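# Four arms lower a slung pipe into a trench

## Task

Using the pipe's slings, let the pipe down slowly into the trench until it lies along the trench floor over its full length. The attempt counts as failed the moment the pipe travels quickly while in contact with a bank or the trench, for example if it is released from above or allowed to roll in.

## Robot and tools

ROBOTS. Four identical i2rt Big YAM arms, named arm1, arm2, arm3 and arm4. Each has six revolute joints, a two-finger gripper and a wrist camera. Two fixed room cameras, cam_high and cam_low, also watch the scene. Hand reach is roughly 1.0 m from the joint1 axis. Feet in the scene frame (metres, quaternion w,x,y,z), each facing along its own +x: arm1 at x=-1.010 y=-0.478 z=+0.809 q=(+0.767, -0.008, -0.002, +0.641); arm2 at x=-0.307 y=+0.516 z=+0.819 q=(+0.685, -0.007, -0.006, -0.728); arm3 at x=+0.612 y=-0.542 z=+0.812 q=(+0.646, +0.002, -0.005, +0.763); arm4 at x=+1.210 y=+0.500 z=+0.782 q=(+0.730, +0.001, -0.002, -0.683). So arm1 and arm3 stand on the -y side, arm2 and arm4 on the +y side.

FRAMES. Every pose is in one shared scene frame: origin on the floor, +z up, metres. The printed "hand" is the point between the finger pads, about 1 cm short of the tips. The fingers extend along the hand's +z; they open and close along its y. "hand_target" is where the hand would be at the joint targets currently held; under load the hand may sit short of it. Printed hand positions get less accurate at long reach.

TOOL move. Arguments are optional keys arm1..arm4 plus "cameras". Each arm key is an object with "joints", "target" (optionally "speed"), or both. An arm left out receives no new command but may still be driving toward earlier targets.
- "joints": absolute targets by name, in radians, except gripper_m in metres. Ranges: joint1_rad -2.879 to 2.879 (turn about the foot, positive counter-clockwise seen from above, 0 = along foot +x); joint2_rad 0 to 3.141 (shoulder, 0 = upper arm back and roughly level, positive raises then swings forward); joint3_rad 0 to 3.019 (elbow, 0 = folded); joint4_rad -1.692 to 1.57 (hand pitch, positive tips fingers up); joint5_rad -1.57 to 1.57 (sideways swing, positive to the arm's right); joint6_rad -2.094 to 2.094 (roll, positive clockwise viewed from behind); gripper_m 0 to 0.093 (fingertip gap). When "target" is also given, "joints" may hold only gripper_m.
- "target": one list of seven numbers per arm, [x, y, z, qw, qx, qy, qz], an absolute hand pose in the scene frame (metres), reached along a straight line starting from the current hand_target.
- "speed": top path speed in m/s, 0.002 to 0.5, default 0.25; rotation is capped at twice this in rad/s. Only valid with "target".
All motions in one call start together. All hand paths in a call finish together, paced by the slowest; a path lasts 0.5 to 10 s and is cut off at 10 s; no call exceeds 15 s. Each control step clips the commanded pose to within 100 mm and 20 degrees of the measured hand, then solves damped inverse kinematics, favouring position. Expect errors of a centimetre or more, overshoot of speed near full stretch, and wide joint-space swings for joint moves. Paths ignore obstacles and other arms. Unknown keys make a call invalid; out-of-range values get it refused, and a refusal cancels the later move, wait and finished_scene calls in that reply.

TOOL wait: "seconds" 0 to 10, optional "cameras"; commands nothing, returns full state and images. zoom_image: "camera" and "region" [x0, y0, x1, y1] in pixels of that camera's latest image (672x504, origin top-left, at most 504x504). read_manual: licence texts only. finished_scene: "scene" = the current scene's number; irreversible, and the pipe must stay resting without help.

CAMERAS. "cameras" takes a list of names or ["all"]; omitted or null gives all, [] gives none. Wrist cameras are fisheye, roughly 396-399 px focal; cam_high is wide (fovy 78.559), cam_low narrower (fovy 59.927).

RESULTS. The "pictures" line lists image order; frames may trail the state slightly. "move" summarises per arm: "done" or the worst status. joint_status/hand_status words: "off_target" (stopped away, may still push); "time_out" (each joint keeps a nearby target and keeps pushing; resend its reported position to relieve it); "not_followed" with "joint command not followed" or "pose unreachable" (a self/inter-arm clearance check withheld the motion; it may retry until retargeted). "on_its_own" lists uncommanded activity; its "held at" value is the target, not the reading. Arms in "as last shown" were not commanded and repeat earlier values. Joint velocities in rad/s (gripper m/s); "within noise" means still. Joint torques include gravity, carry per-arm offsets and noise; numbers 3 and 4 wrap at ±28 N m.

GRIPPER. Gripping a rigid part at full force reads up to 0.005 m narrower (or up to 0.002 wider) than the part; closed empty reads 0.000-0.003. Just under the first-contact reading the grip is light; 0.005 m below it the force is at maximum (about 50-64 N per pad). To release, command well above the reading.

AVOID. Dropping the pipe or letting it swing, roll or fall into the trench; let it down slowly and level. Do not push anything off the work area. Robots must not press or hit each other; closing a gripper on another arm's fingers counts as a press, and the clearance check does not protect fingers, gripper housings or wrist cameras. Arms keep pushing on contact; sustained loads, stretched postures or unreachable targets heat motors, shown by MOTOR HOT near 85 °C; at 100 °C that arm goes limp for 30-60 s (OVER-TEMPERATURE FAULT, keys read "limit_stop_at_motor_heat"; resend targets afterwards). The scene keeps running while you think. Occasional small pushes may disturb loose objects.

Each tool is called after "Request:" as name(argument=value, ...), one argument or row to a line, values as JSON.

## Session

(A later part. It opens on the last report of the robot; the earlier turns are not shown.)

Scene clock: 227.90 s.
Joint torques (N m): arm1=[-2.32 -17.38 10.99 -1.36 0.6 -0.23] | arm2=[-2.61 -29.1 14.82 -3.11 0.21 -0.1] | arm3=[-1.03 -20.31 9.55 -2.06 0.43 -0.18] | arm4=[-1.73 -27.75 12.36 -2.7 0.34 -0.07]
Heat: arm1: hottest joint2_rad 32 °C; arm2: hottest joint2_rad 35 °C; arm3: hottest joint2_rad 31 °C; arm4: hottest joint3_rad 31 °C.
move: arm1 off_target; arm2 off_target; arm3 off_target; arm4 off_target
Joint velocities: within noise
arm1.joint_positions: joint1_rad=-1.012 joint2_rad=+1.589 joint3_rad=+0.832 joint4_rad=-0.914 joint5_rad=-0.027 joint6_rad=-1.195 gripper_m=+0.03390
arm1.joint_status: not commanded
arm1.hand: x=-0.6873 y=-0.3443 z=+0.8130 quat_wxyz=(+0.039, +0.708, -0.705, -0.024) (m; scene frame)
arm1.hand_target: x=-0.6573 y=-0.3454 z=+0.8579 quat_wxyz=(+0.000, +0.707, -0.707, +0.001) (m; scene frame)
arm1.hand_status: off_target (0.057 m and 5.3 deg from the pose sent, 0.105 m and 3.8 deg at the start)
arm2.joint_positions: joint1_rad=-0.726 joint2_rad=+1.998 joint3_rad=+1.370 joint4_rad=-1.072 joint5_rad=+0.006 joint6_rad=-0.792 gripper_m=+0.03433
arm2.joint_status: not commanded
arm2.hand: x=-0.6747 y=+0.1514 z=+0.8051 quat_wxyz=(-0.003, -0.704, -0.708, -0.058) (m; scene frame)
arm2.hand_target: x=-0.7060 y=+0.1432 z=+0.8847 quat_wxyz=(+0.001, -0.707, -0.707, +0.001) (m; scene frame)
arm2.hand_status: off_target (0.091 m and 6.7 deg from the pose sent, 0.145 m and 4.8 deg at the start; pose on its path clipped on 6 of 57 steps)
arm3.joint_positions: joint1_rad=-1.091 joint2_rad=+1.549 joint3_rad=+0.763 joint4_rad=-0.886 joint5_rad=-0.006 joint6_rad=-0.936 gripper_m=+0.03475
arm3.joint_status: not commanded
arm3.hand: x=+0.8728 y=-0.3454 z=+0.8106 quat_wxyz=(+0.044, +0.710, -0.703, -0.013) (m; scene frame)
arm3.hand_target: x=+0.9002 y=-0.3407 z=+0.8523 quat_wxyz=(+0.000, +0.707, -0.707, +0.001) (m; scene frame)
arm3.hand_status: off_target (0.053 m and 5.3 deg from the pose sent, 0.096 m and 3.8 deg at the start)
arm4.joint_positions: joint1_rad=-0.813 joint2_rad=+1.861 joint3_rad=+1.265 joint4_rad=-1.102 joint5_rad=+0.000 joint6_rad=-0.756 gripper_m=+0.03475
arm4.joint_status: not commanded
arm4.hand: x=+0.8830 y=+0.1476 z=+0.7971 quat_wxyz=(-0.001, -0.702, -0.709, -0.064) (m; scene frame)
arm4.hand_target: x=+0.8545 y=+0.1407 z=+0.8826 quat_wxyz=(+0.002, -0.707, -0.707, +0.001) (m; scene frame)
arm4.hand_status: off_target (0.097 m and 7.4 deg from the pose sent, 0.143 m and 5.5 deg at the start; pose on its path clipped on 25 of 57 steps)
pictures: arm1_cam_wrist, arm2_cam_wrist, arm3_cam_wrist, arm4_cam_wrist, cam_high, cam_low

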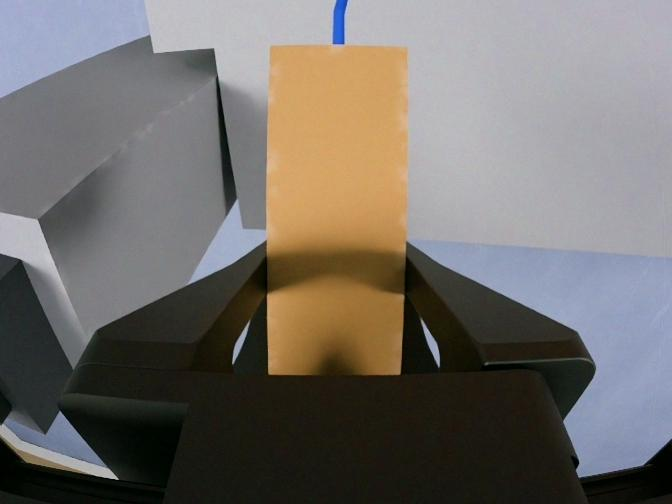

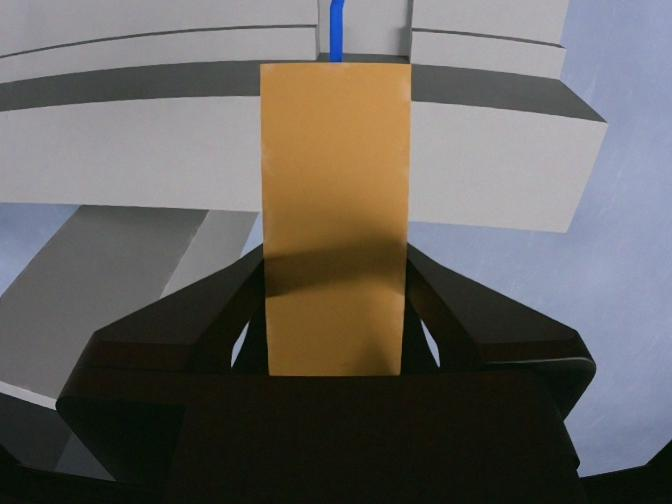

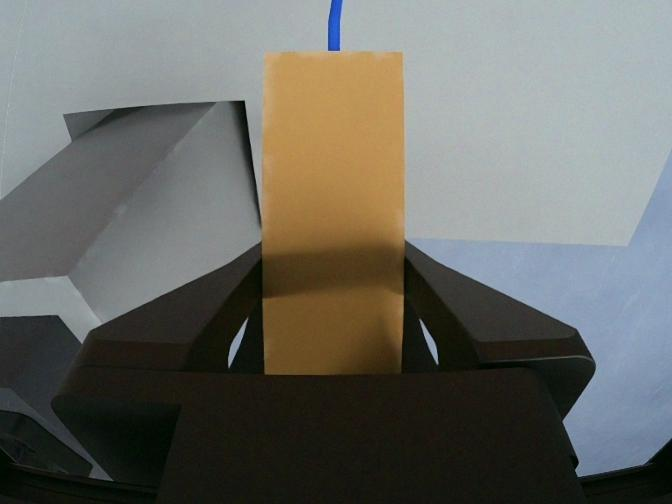

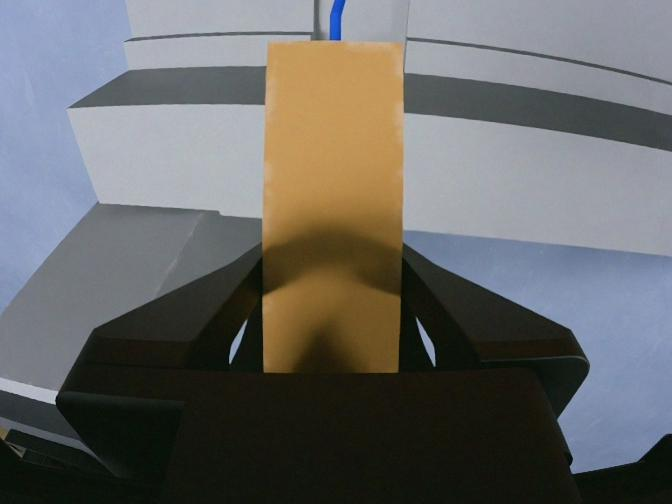

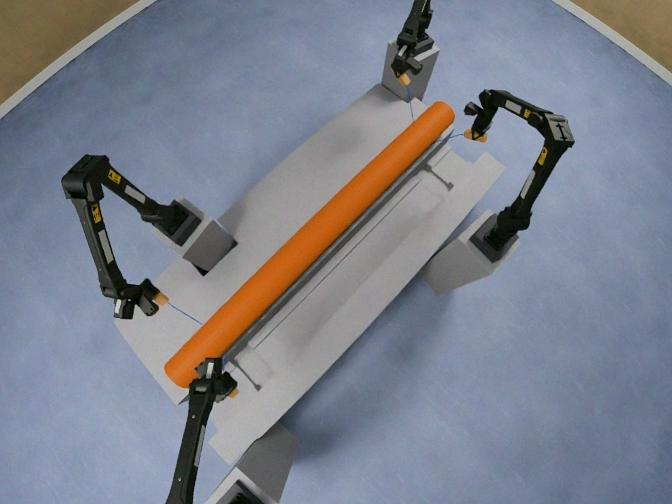

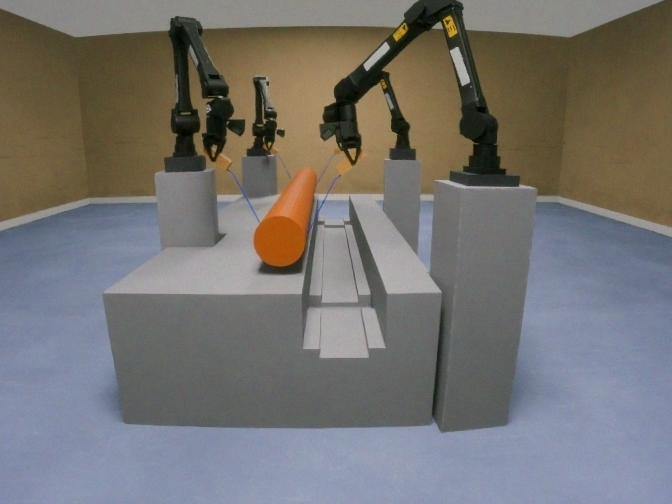

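Request:
move(
  arm1={"target": [-0.648, -0.05, 0.905, 0, 0.7071, -0.7071, 0], "speed": 0.1},
  arm2={"target": [-0.713, 0.245, 0.935, 0, -0.7071, -0.7071, 0], "speed": 0.1},
  arm3={"target": [0.906, -0.045, 0.900, 0, 0.7071, -0.7071, 0], "speed": 0.1},
  arm4={"target": [0.846, 0.245, 0.94, 0, -0.7071, -0.7071, 0], "speed": 0.1},
)

Scene clock: 243.80 s.
Joint torques (N m): arm1=[-1.08 -25 15.43 -1.07 -0.12 -0.02] | arm2=[-2.55 -26.05 11.84 -1.69 -0.31 -0.04] | arm3=[0.73 -31.21 13.33 -1.39 -0.12 0.02] | arm4=[-0.97 -25.47 10.32 -1.39 -0.06 -0.12]
Heat: arm1: hottest joint3_rad 35 °C; arm2: hottest joint2_rad 38 °C; arm3: hottest joint2_rad 31 °C; arm4: hottest joint3_rad 34 °C.
move: arm1 off_target; arm2 off_target; arm3 off_target; arm4 off_target
Joint velocities: within noise
arm1.joint_positions: joint1_rad=-0.522 joint2_rad=+1.930 joint3_rad=+1.398 joint4_rad=-1.181 joint5_rad=-0.015 joint6_rad=-0.709 gripper_m=+0.03390
arm1.joint_status: not commanded
arm1.hand: x=-0.6817 y=-0.0846 z=+0.8335 quat_wxyz=(+0.070, +0.708, -0.703, +0.007) (m; scene frame)
arm1.hand_target: x=-0.6527 y=-0.0554 z=+0.9056 quat_wxyz=(-0.001, +0.707, -0.707, +0.000) (m; scene frame)
arm1.hand_status: off_target (0.086 m and 8.1 deg from the pose sent, 0.311 m and 5.3 deg at the start)
arm2.joint_positions: joint1_rad=-0.886 joint2_rad=+1.798 joint3_rad=+1.273 joint4_rad=-1.167 joint5_rad=+0.019 joint6_rad=-0.956 gripper_m=+0.03433
arm2.joint_status: not commanded
arm2.hand: x=-0.6939 y=+0.2433 z=+0.8735 quat_wxyz=(-0.006, -0.702, -0.710, -0.055) (m; scene frame)
arm2.hand_target: x=-0.7108 y=+0.2460 z=+0.9321 quat_wxyz=(+0.001, -0.707, -0.707, +0.000) (m; scene frame)
arm2.hand_status: off_target (0.064 m and 6.3 deg from the pose sent, 0.165 m and 6.7 deg at the start)
arm3.joint_positions: joint1_rad=-0.691 joint2_rad=+2.012 joint3_rad=+1.474 joint4_rad=-1.195 joint5_rad=+0.001 joint6_rad=-0.533 gripper_m=+0.03475
arm3.joint_status: not commanded
arm3.hand: x=+0.8802 y=-0.0817 z=+0.8227 quat_wxyz=(+0.074, +0.708, -0.702, +0.019) (m; scene frame)
arm3.hand_target: x=+0.9025 y=-0.0509 z=+0.9000 quat_wxyz=(-0.001, +0.707, -0.707, +0.000) (m; scene frame)
arm3.hand_status: off_target (0.089 m and 8.7 deg from the pose sent, 0.315 m and 5.3 deg at the start)
arm4.joint_positions: joint1_rad=-1.000 joint2_rad=+1.660 joint3_rad=+1.187 joint4_rad=-1.236 joint5_rad=+0.010 joint6_rad=-0.930 gripper_m=+0.03475
arm4.joint_status: not commanded
arm4.hand: x=+0.8627 y=+0.2461 z=+0.8655 quat_wxyz=(-0.008, -0.706, -0.704, -0.069) (m; scene frame)
arm4.hand_target: x=+0.8492 y=+0.2466 z=+0.9350 quat_wxyz=(+0.002, -0.707, -0.707, +0.000) (m; scene frame)
arm4.hand_status: off_target (0.076 m and 8.0 deg from the pose sent, 0.177 m and 7.4 deg at the start)
pictures: arm1_cam_wrist, arm2_cam_wrist, arm3_cam_wrist, arm4_cam_wrist, cam_high, cam_low

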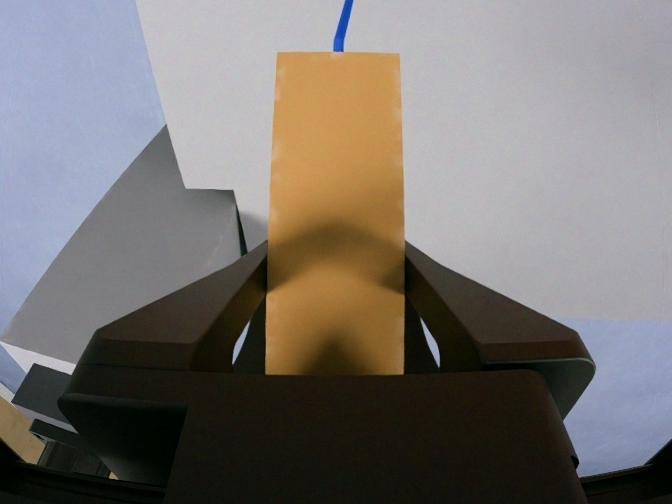

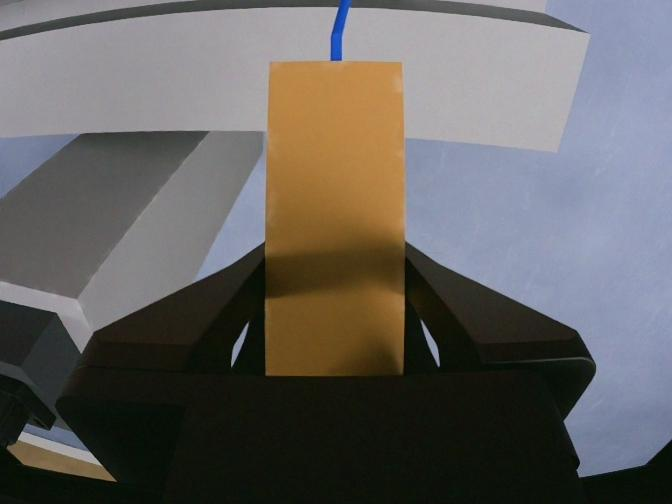

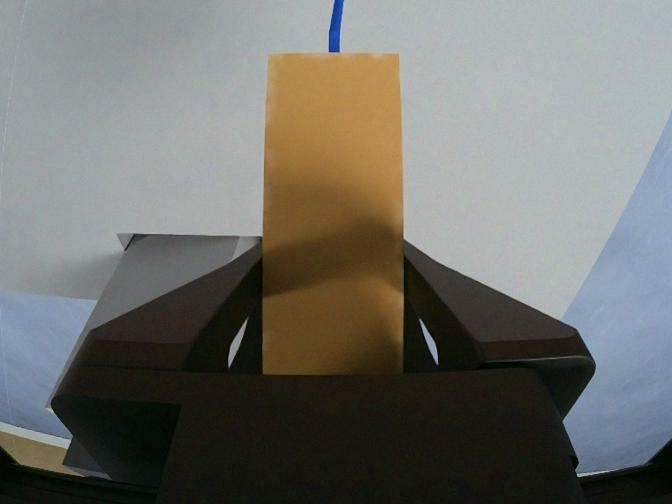

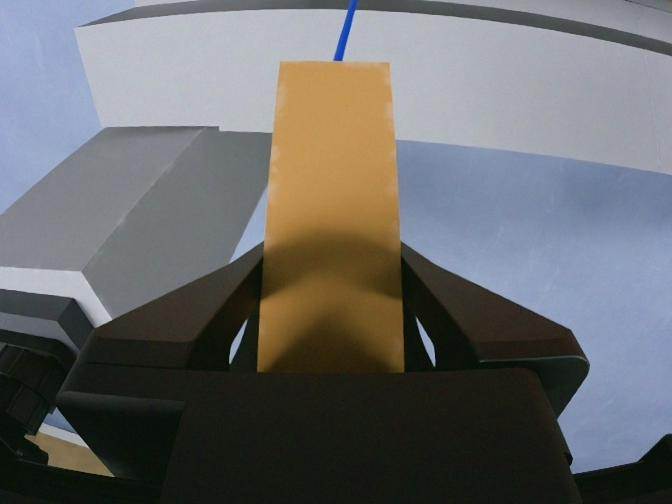

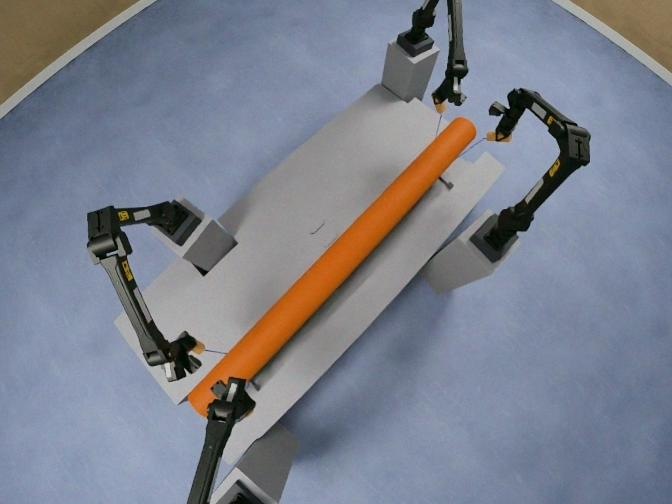

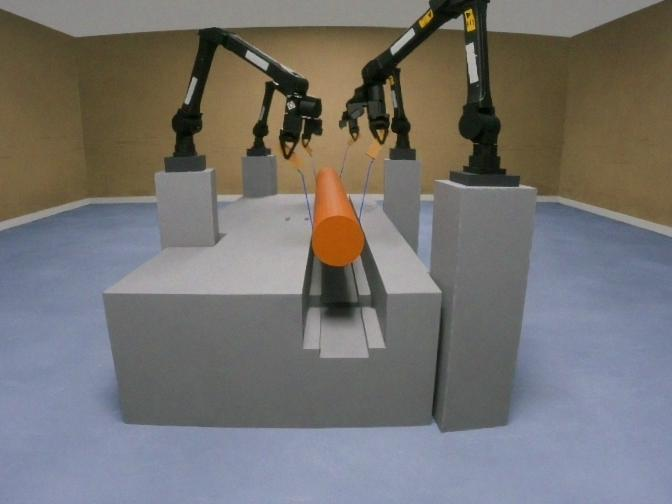

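Request:
move(
  arm1={"target": [-0.648, -0.015, 0.775, 0, 0.7071, -0.7071, 0], "speed": 0.08},
  arm2={"target": [-0.706, 0.25, 0.762, 0, -0.7071, -0.7071, 0], "speed": 0.08},
  arm3={"target": [0.903, -0.012, 0.775, 0, 0.7071, -0.7071, 0], "speed": 0.08},
  arm4={"target": [0.856, 0.25, 0.767, 0, -0.7071, -0.7071, 0], "speed": 0.08},
)

Request:
zoom_image(
  camera="cam_low",
  region=[230, 100, 450, 370],
)

Scene clock: 255.27 s.
Joint torques (N m): arm1=[-0.26 -26.99 12.34 -0.29 -0.21 -0.03] | arm2=[-2.37 -23.24 8.03 -0.68 -0.37 -0.03] | arm3=[1.26 -33.2 11.12 -0.66 -0.2 0] | arm4=[-0.91 -22.01 6.82 -0.46 -0.15 -0.11]
Heat: arm1: hottest joint3_rad 41 °C; arm2: hottest joint2_rad 37 °C; arm3: hottest joint2_rad 34 °C; arm4: hottest joint3_rad 35 °C.
move: arm1 off_target; arm2 off_target; arm3 off_target; arm4 off_target
Joint velocities: within noise
arm1.joint_positions: joint1_rad=-0.488 joint2_rad=+2.157 joint3_rad=+1.398 joint4_rad=-0.962 joint5_rad=-0.013 joint6_rad=-0.664 gripper_m=+0.03390
arm1.joint_status: not commanded
arm1.hand: x=-0.6841 y=-0.0625 z=+0.7119 quat_wxyz=(+0.074, +0.704, -0.707, +0.011) (m; scene frame)
arm1.hand_target: x=-0.6518 y=-0.0197 z=+0.7770 quat_wxyz=(+0.000, +0.707, -0.707, +0.000) (m; scene frame)
arm1.hand_status: off_target (0.087 m and 8.6 deg from the pose sent, 0.097 m and 8.1 deg at the start)
arm2.joint_positions: joint1_rad=-0.893 joint2_rad=+1.999 joint3_rad=+1.097 joint4_rad=-0.764 joint5_rad=+0.020 joint6_rad=-0.963 gripper_m=+0.03433
arm2.joint_status: not commanded
arm2.hand: x=-0.6801 y=+0.2551 z=+0.7269 quat_wxyz=(-0.004, -0.703, -0.710, -0.042) (m; scene frame)
arm2.hand_target: x=-0.7052 y=+0.2507 z=+0.7613 quat_wxyz=(+0.001, -0.707, -0.707, +0.000) (m; scene frame)
arm2.hand_status: off_target (0.044 m and 4.8 deg from the pose sent, 0.112 m and 6.3 deg at the start)
arm3.joint_positions: joint1_rad=-0.667 joint2_rad=+2.224 joint3_rad=+1.481 joint4_rad=-0.991 joint5_rad=+0.002 joint6_rad=-0.500 gripper_m=+0.03475
arm3.joint_status: not commanded
arm3.hand: x=+0.8763 y=-0.0623 z=+0.7064 quat_wxyz=(+0.074, +0.704, -0.706, +0.022) (m; scene frame)
arm3.hand_target: x=+0.9001 y=-0.0171 z=+0.7764 quat_wxyz=(+0.000, +0.707, -0.707, +0.000) (m; scene frame)
arm3.hand_status: off_target (0.089 m and 8.8 deg from the pose sent, 0.088 m and 8.7 deg at the start)
arm4.joint_positions: joint1_rad=-1.000 joint2_rad=+1.831 joint3_rad=+0.961 joint4_rad=-0.800 joint5_rad=+0.011 joint6_rad=-0.930 gripper_m=+0.03475
arm4.joint_status: not commanded
arm4.hand: x=+0.8815 y=+0.2598 z=+0.7234 quat_wxyz=(-0.004, -0.707, -0.705, -0.051) (m; scene frame)
arm4.hand_target: x=+0.8572 y=+0.2508 z=+0.7653 quat_wxyz=(+0.001, -0.707, -0.707, +0.000) (m; scene frame)
arm4.hand_status: off_target (0.051 m and 5.8 deg from the pose sent, 0.099 m and 8.0 deg at the start)
pictures: arm1_cam_wrist, arm2_cam_wrist, arm3_cam_wrist, arm4_cam_wrist, cam_high, cam_low

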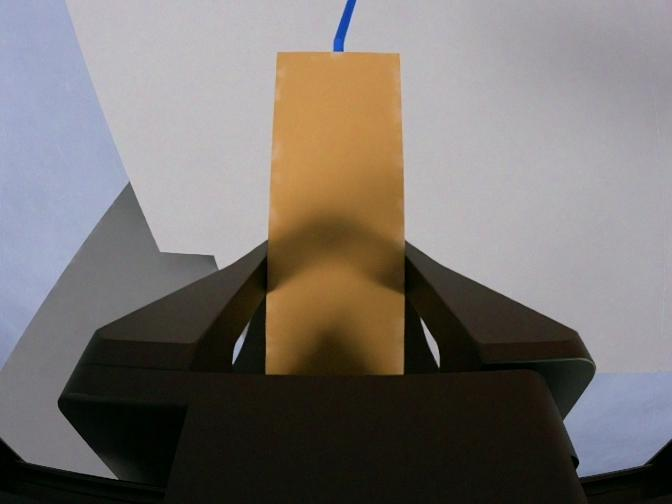

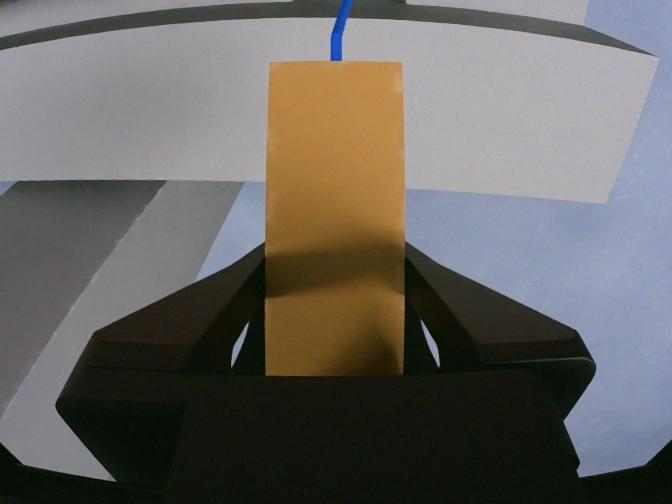

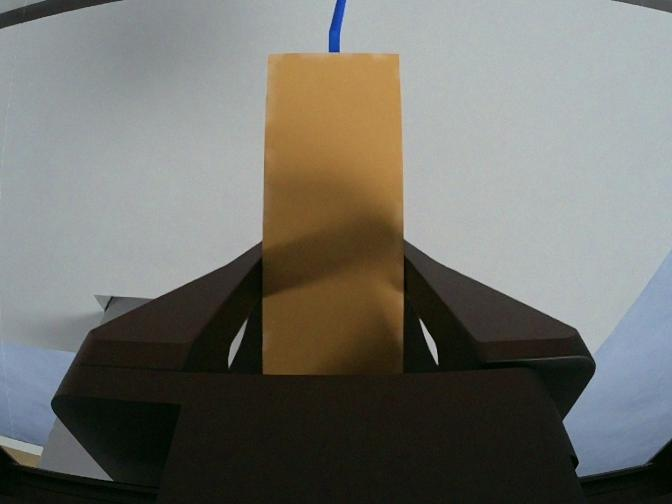

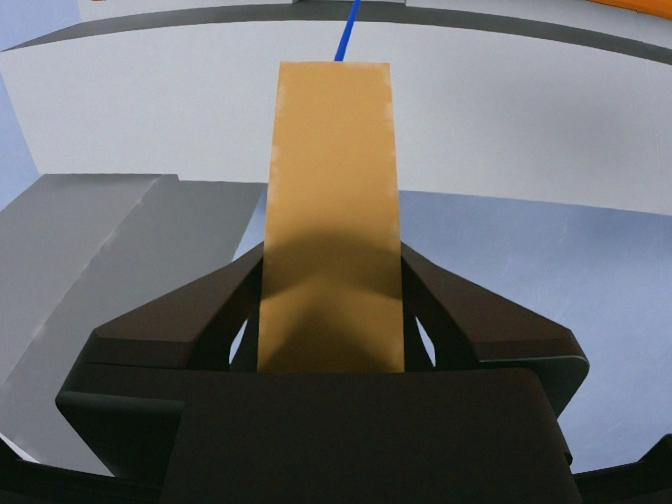

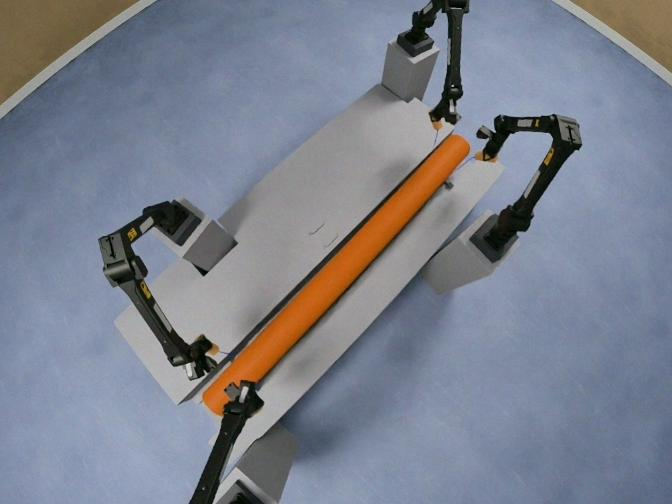

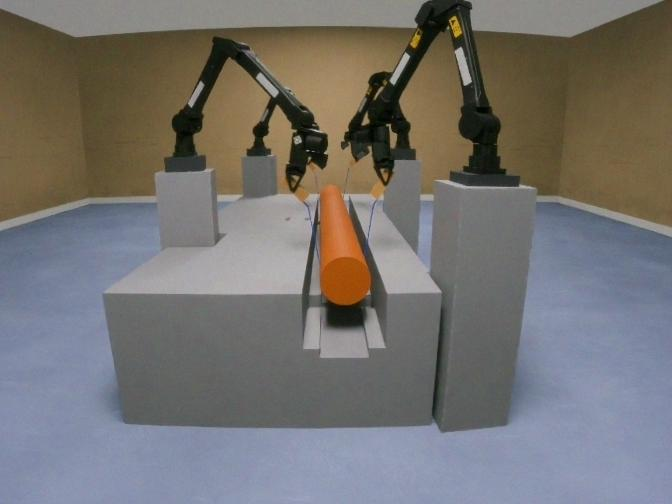

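Scaled by 1.867.

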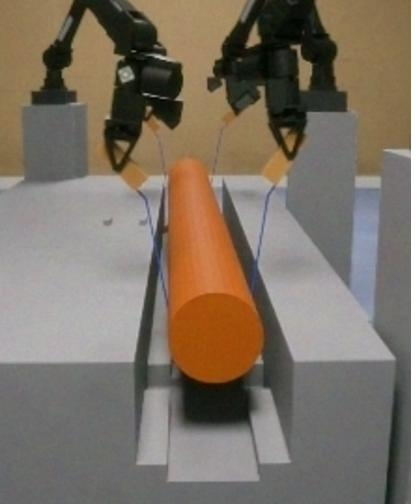

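Request:
move(
  arm1={"target": [-0.658, -0.025, 0.60, 0, 0.7071, -0.7071, 0], "speed": 0.06},
  arm2={"target": [-0.695, 0.25, 0.59, 0, -0.7071, -0.7071, 0], "speed": 0.06},
  arm3={"target": [0.893, -0.025, 0.60, 0, 0.7071, -0.7071, 0], "speed": 0.06},
  arm4={"target": [0.868, 0.25, 0.59, 0, -0.7071, -0.7071, 0], "speed": 0.06},
)

Request:
zoom_image(
  camera="cam_low",
  region=[230, 100, 450, 370],
)

Scene clock: 265.47 s.
Joint torques (N m): arm1=[-0.5 -20.78 8.02 0.83 -0.13 0] | arm2=[-1.79 -18.02 6.39 -0.03 -0.25 0.06] | arm3=[1.55 -24.64 7.12 0.39 -0.23 0.03] | arm4=[-0.03 -15.56 4.55 0.61 -0.09 0.06]
Heat: arm1: hottest joint3_rad 41 °C; arm2: hottest joint2_rad 37 °C; arm3: hottest joint2_rad 37 °C; arm4: hottest joint3_rad 35 °C.
move: arm1 off_target; arm2 off_target; arm3 off_target; arm4 off_target
Joint velocities: within noise
arm1.joint_positions: joint1_rad=-0.481 joint2_rad=+2.373 joint3_rad=+1.420 joint4_rad=-0.658 joint5_rad=-0.014 joint6_rad=-0.661 gripper_m=+0.03390
arm1.joint_status: not commanded
arm1.hand: x=-0.6702 y=-0.0420 z=+0.5976 quat_wxyz=(+0.019, +0.707, -0.707, +0.004) (m; scene frame)
arm1.hand_target: x=-0.6584 y=-0.0255 z=+0.6006 quat_wxyz=(+0.000, +0.707, -0.707, +0.000) (m; scene frame)
arm1.hand_status: off_target (0.021 m and 2.2 deg from the pose sent, 0.121 m and 8.6 deg at the start)
arm2.joint_positions: joint1_rad=-0.894 joint2_rad=+2.303 joint3_rad=+1.096 joint4_rad=-0.410 joint5_rad=+0.016 joint6_rad=-0.964 gripper_m=+0.03433
arm2.joint_status: not commanded
arm2.hand: x=-0.6765 y=+0.2550 z=+0.5886 quat_wxyz=(-0.002, -0.704, -0.710, -0.018) (m; scene frame)
arm2.hand_target: x=-0.6947 y=+0.2503 z=+0.5905 quat_wxyz=(+0.000, -0.707, -0.707, +0.000) (m; scene frame)
arm2.hand_status: off_target (0.019 m and 2.1 deg from the pose sent, 0.138 m and 4.8 deg at the start)
arm3.joint_positions: joint1_rad=-0.667 joint2_rad=+2.410 joint3_rad=+1.492 joint4_rad=-0.688 joint5_rad=+0.003 joint6_rad=-0.499 gripper_m=+0.03475
arm3.joint_status: not commanded
arm3.hand: x=+0.8888 y=-0.0388 z=+0.6017 quat_wxyz=(+0.011, +0.706, -0.708, +0.004) (m; scene frame)
arm3.hand_target: x=+0.8927 y=-0.0252 z=+0.6004 quat_wxyz=(+0.000, +0.707, -0.707, +0.000) (m; scene frame)
arm3.hand_status: off_target (0.015 m and 1.4 deg from the pose sent, 0.114 m and 8.8 deg at the start)
arm4.joint_positions: joint1_rad=-1.000 joint2_rad=+2.149 joint3_rad=+0.921 joint4_rad=-0.381 joint5_rad=+0.008 joint6_rad=-0.930 gripper_m=+0.03475
arm4.joint_status: not commanded
arm4.hand: x=+0.8844 y=+0.2603 z=+0.5860 quat_wxyz=(-0.002, -0.708, -0.706, -0.020) (m; scene frame)
arm4.hand_target: x=+0.8682 y=+0.2502 z=+0.5905 quat_wxyz=(+0.000, -0.707, -0.707, +0.000) (m; scene frame)
arm4.hand_status: off_target (0.020 m and 2.4 deg from the pose sent, 0.134 m and 5.9 deg at the start)
pictures: arm1_cam_wrist, arm2_cam_wrist, arm3_cam_wrist, arm4_cam_wrist, cam_high, cam_low

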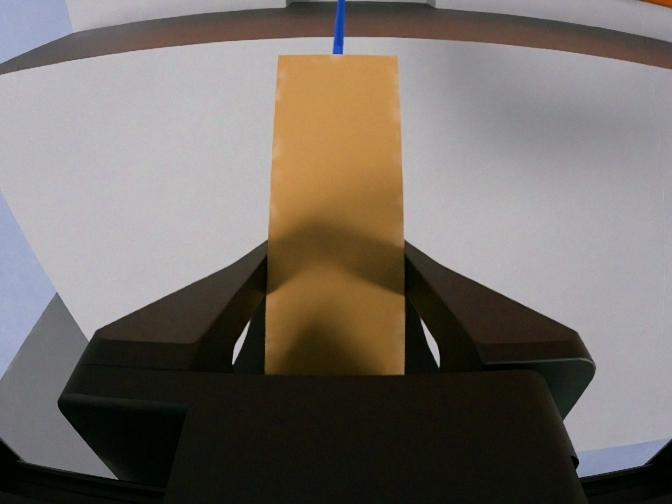

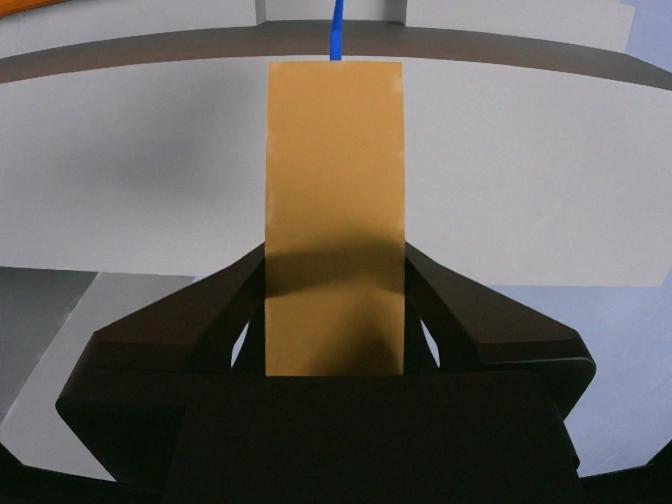

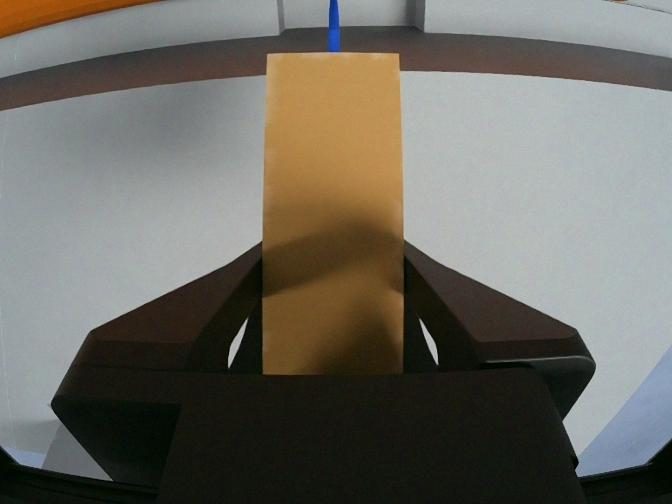

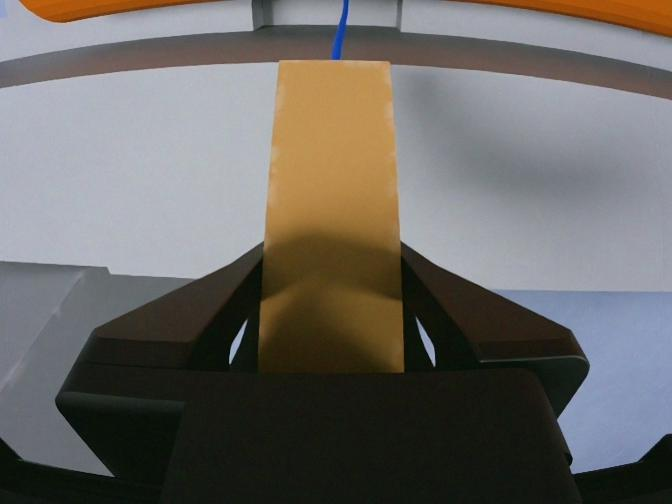

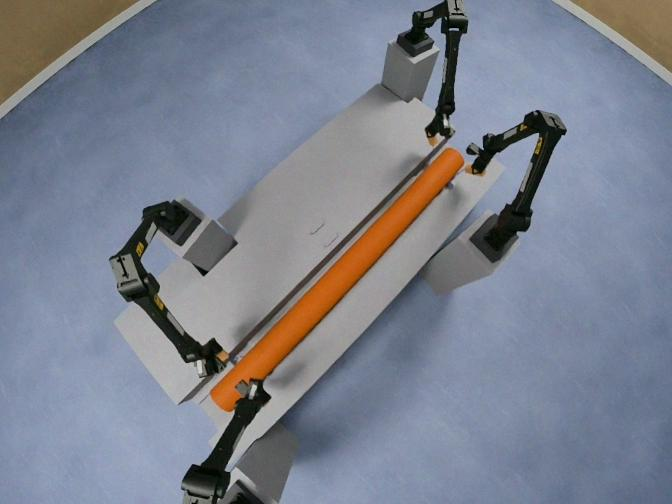

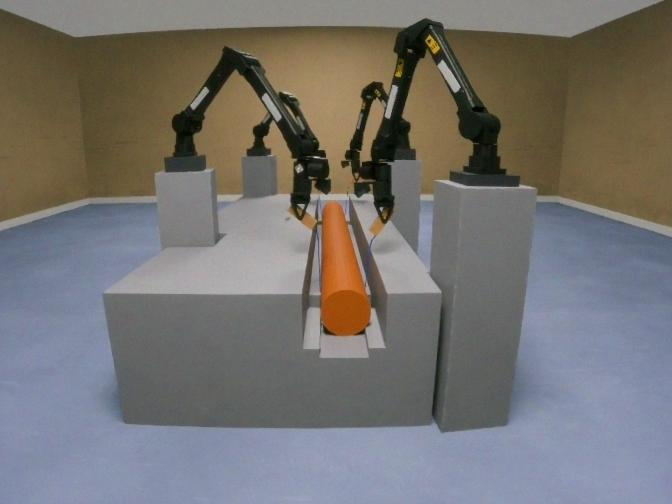

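Scaled by 1.867.

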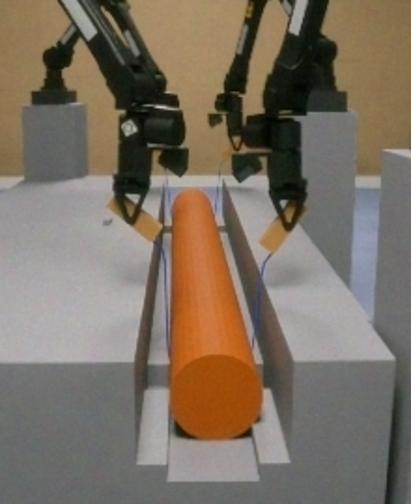

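Request:
move(
  arm1={"target": [-0.668, -0.145, 0.457, 0, 0.7071, -0.7071, 0], "speed": 0.08},
  arm2={"target": [-0.698, 0.295, 0.460, 0, -0.7071, -0.7071, 0], "speed": 0.08},
  arm3={"target": [0.880, -0.145, 0.457, 0, 0.7071, -0.7071, 0], "speed": 0.08},
  arm4={"target": [0.865, 0.295, 0.460, 0, -0.7071, -0.7071, 0], "speed": 0.08},
)

Request:
zoom_image(
  camera="cam_low",
  region=[230, 100, 450, 370],
)

Scene clock: 273.43 s.
Joint torques (N m): arm1=[-1.79 -14.8 3.33 0.73 0.62 -0.01] | arm2=[-0.73 -15.91 5.33 0.68 0.07 0.21] | arm3=[-0.21 -18.08 2.92 0.12 0.46 0.03] | arm4=[0.56 -13.68 3.14 1.1 0.17 0.11]
Heat: arm1: hottest joint3_rad 40 °C; arm2: hottest joint2_rad 36 °C; arm3: hottest joint2_rad 36 °C; arm4: hottest joint3_rad 34 °C.
move: arm1 off_target; arm2 off_target; arm3 off_target; arm4 off_target
Joint velocities: within noise
arm1.joint_positions: joint1_rad=-0.599 joint2_rad=+2.539 joint3_rad=+1.275 joint4_rad=-0.255 joint5_rad=-0.033 joint6_rad=-0.791 gripper_m=+0.03390
arm1.joint_status: not commanded
arm1.hand: x=-0.6587 y=-0.1207 z=+0.4898 quat_wxyz=(-0.028, +0.712, -0.701, -0.008) (m; scene frame)
arm1.hand_target: x=-0.6697 y=-0.1456 z=+0.4597 quat_wxyz=(+0.000, +0.707, -0.707, +0.000) (m; scene frame)
arm1.hand_status: off_target (0.042 m and 3.4 deg from the pose sent, 0.174 m and 2.2 deg at the start)
arm2.joint_positions: joint1_rad=-0.997 joint2_rad=+2.590 joint3_rad=+1.181 joint4_rad=-0.207 joint5_rad=+0.009 joint6_rad=-1.069 gripper_m=+0.03433
arm2.joint_status: not commanded
arm2.hand: x=-0.6834 y=+0.3007 z=+0.4721 quat_wxyz=(-0.007, -0.703, -0.711, -0.016) (m; scene frame)
arm2.hand_target: x=-0.6975 y=+0.2954 z=+0.4610 quat_wxyz=(+0.000, -0.707, -0.707, +0.000) (m; scene frame)
arm2.hand_status: off_target (0.020 m and 2.2 deg from the pose sent, 0.136 m and 2.1 deg at the start)
arm3.joint_positions: joint1_rad=-0.741 joint2_rad=+2.564 joint3_rad=+1.292 joint4_rad=-0.254 joint5_rad=-0.012 joint6_rad=-0.594 gripper_m=+0.03475
arm3.joint_status: not commanded
arm3.hand: x=+0.8838 y=-0.1192 z=+0.4864 quat_wxyz=(-0.025, +0.713, -0.700, -0.013) (m; scene frame)
arm3.hand_target: x=+0.8788 y=-0.1456 z=+0.4593 quat_wxyz=(+0.000, +0.707, -0.707, +0.000) (m; scene frame)
arm3.hand_status: off_target (0.039 m and 3.4 deg from the pose sent, 0.180 m and 1.4 deg at the start)
arm4.joint_positions: joint1_rad=-1.104 joint2_rad=+2.468 joint3_rad=+0.986 joint4_rad=-0.119 joint5_rad=+0.000 joint6_rad=-1.032 gripper_m=+0.03475
arm4.joint_status: not commanded
arm4.hand: x=+0.8782 y=+0.3031 z=+0.4684 quat_wxyz=(-0.006, -0.709, -0.705, -0.016) (m; scene frame)
arm4.hand_target: x=+0.8653 y=+0.2951 z=+0.4607 quat_wxyz=(+0.000, -0.707, -0.707, +0.000) (m; scene frame)
arm4.hand_status: off_target (0.018 m and 2.0 deg from the pose sent, 0.132 m and 2.4 deg at the start)
pictures: arm1_cam_wrist, arm2_cam_wrist, arm3_cam_wrist, arm4_cam_wrist, cam_high, cam_low

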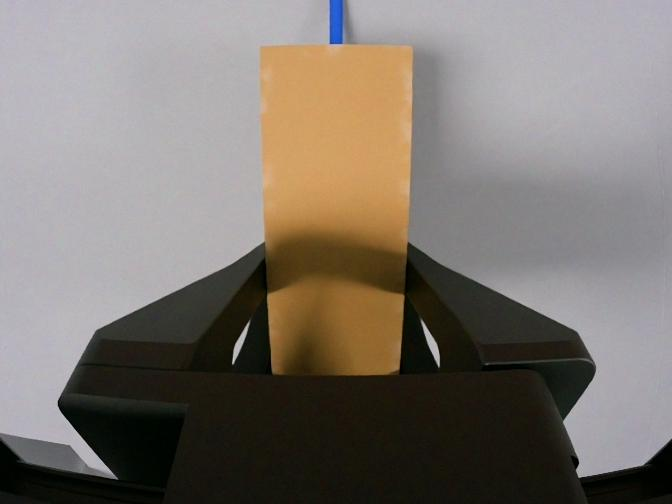

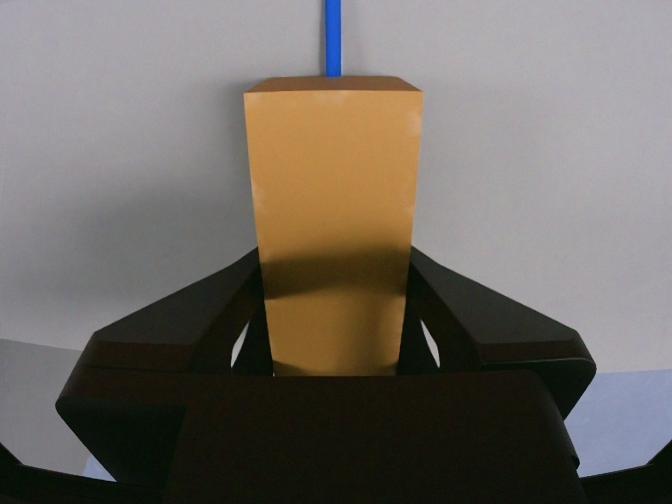

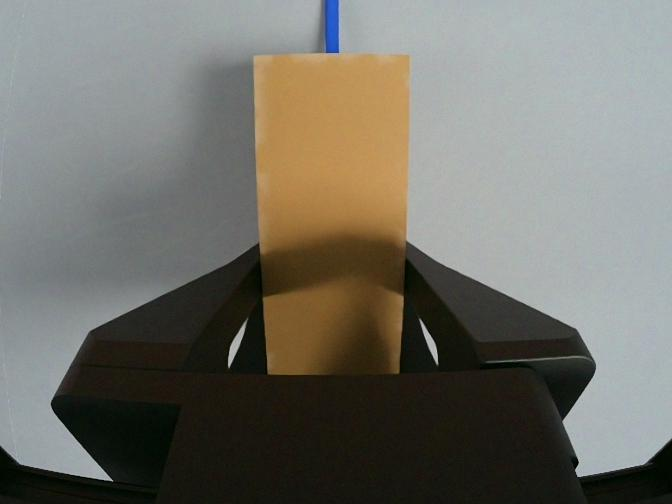

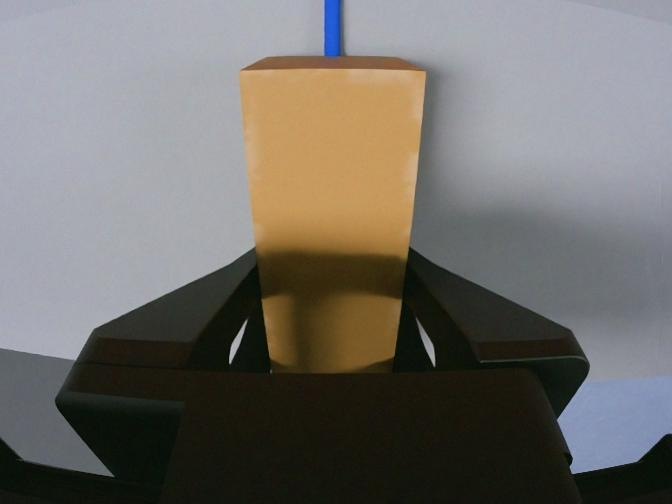

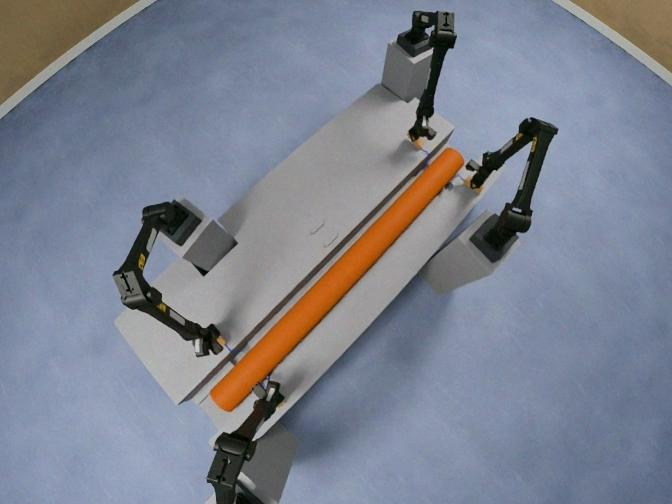

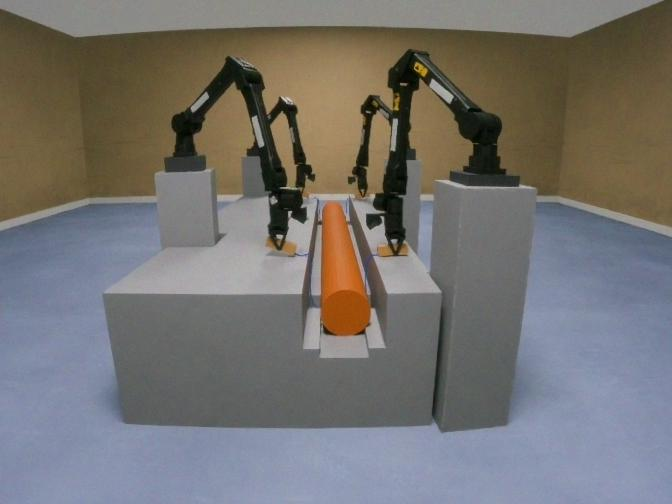

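Scaled by 1.867.

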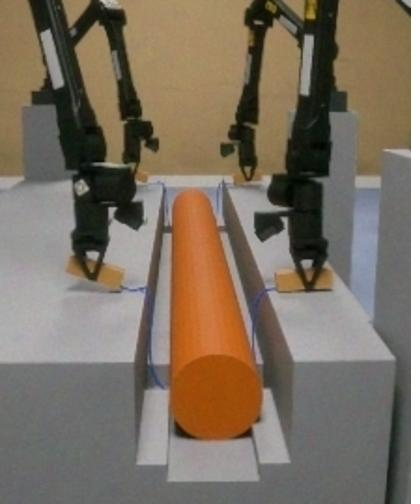

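Request:
move(
  arm1={"target": [-0.668, -0.15, 0.432, 0, 0.7071, -0.7071, 0], "speed": 0.08},
  arm3={"target": [0.880, -0.15, 0.432, 0, 0.7071, -0.7071, 0], "speed": 0.08},
  cameras=["cam_low", "arm1_cam_wrist"],
)

Request:
zoom_image(
  camera="cam_low",
  region=[230, 100, 450, 370],
)

Scene clock: 277.20 s.
Joint torques (N m): arm1=[-1.73 -15.33 3.41 0.73 0.5 -0.04] | arm2=[-0.79 -15.85 5.33 0.66 0.07 0.22] | arm3=[-0.03 -18.32 3.04 0.13 0.42 0.01] | arm4=[0.62 -13.68 3.15 1.09 0.16 0.12]
Heat: arm1: hottest joint3_rad 39 °C; arm2: hottest joint2_rad 37 °C; arm3: hottest joint2_rad 36 °C; arm4: hottest joint3_rad 34 °C.
move: arm1 off_target; arm3 off_target
Joint velocities: within noise
arm1.joint_positions: joint1_rad=-0.610 joint2_rad=+2.607 joint3_rad=+1.304 joint4_rad=-0.226 joint5_rad=-0.030 joint6_rad=-0.794 gripper_m=+0.03390
arm1.joint_status: not commanded
arm1.hand: x=-0.6587 y=-0.1300 z=+0.4615 quat_wxyz=(-0.023, +0.709, -0.704, -0.007) (m; scene frame)
arm1.hand_target: x=-0.6693 y=-0.1506 z=+0.4342 quat_wxyz=(+0.000, +0.707, -0.707, +0.000) (m; scene frame)
arm1.hand_status: off_target (0.037 m and 2.7 deg from the pose sent, 0.065 m and 3.4 deg at the start)
arm2, arm4: as last shown
arm3.joint_positions: joint1_rad=-0.750 joint2_rad=+2.627 joint3_rad=+1.318 joint4_rad=-0.224 joint5_rad=-0.011 joint6_rad=-0.598 gripper_m=+0.03475
arm3.joint_status: not commanded
arm3.hand: x=+0.8841 y=-0.1272 z=+0.4600 quat_wxyz=(-0.022, +0.712, -0.702, -0.011) (m; scene frame)
arm3.hand_target: x=+0.8790 y=-0.1505 z=+0.4342 quat_wxyz=(+0.000, +0.707, -0.707, +0.000) (m; scene frame)
arm3.hand_status: off_target (0.036 m and 2.9 deg from the pose sent, 0.063 m and 3.4 deg at the start)
pictures: arm1_cam_wrist, cam_low

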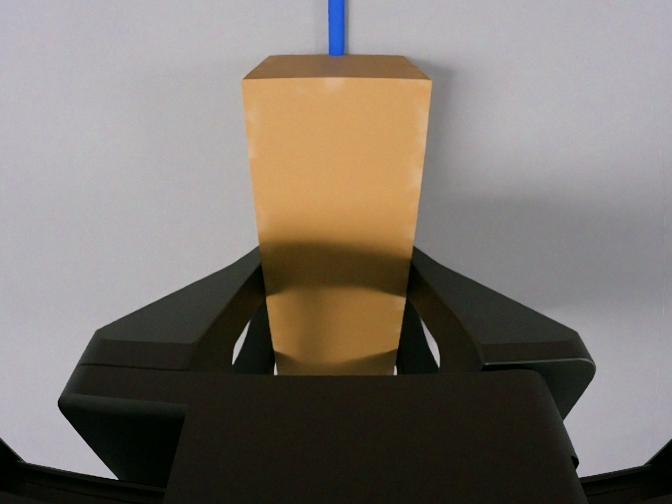

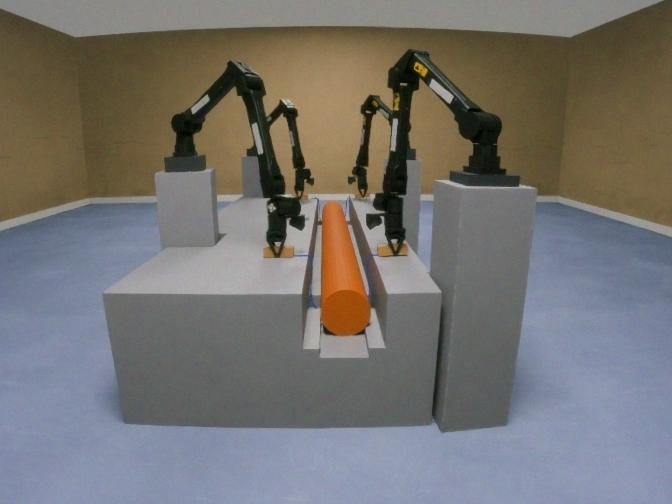

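Scaled by 1.867.

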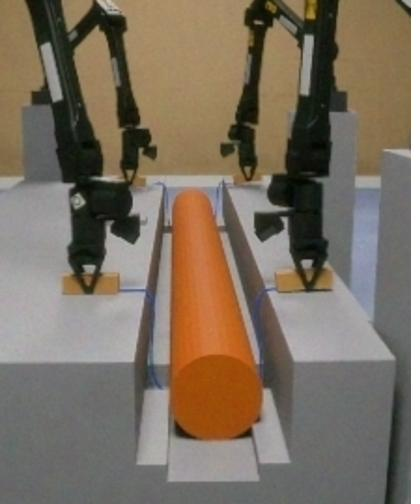

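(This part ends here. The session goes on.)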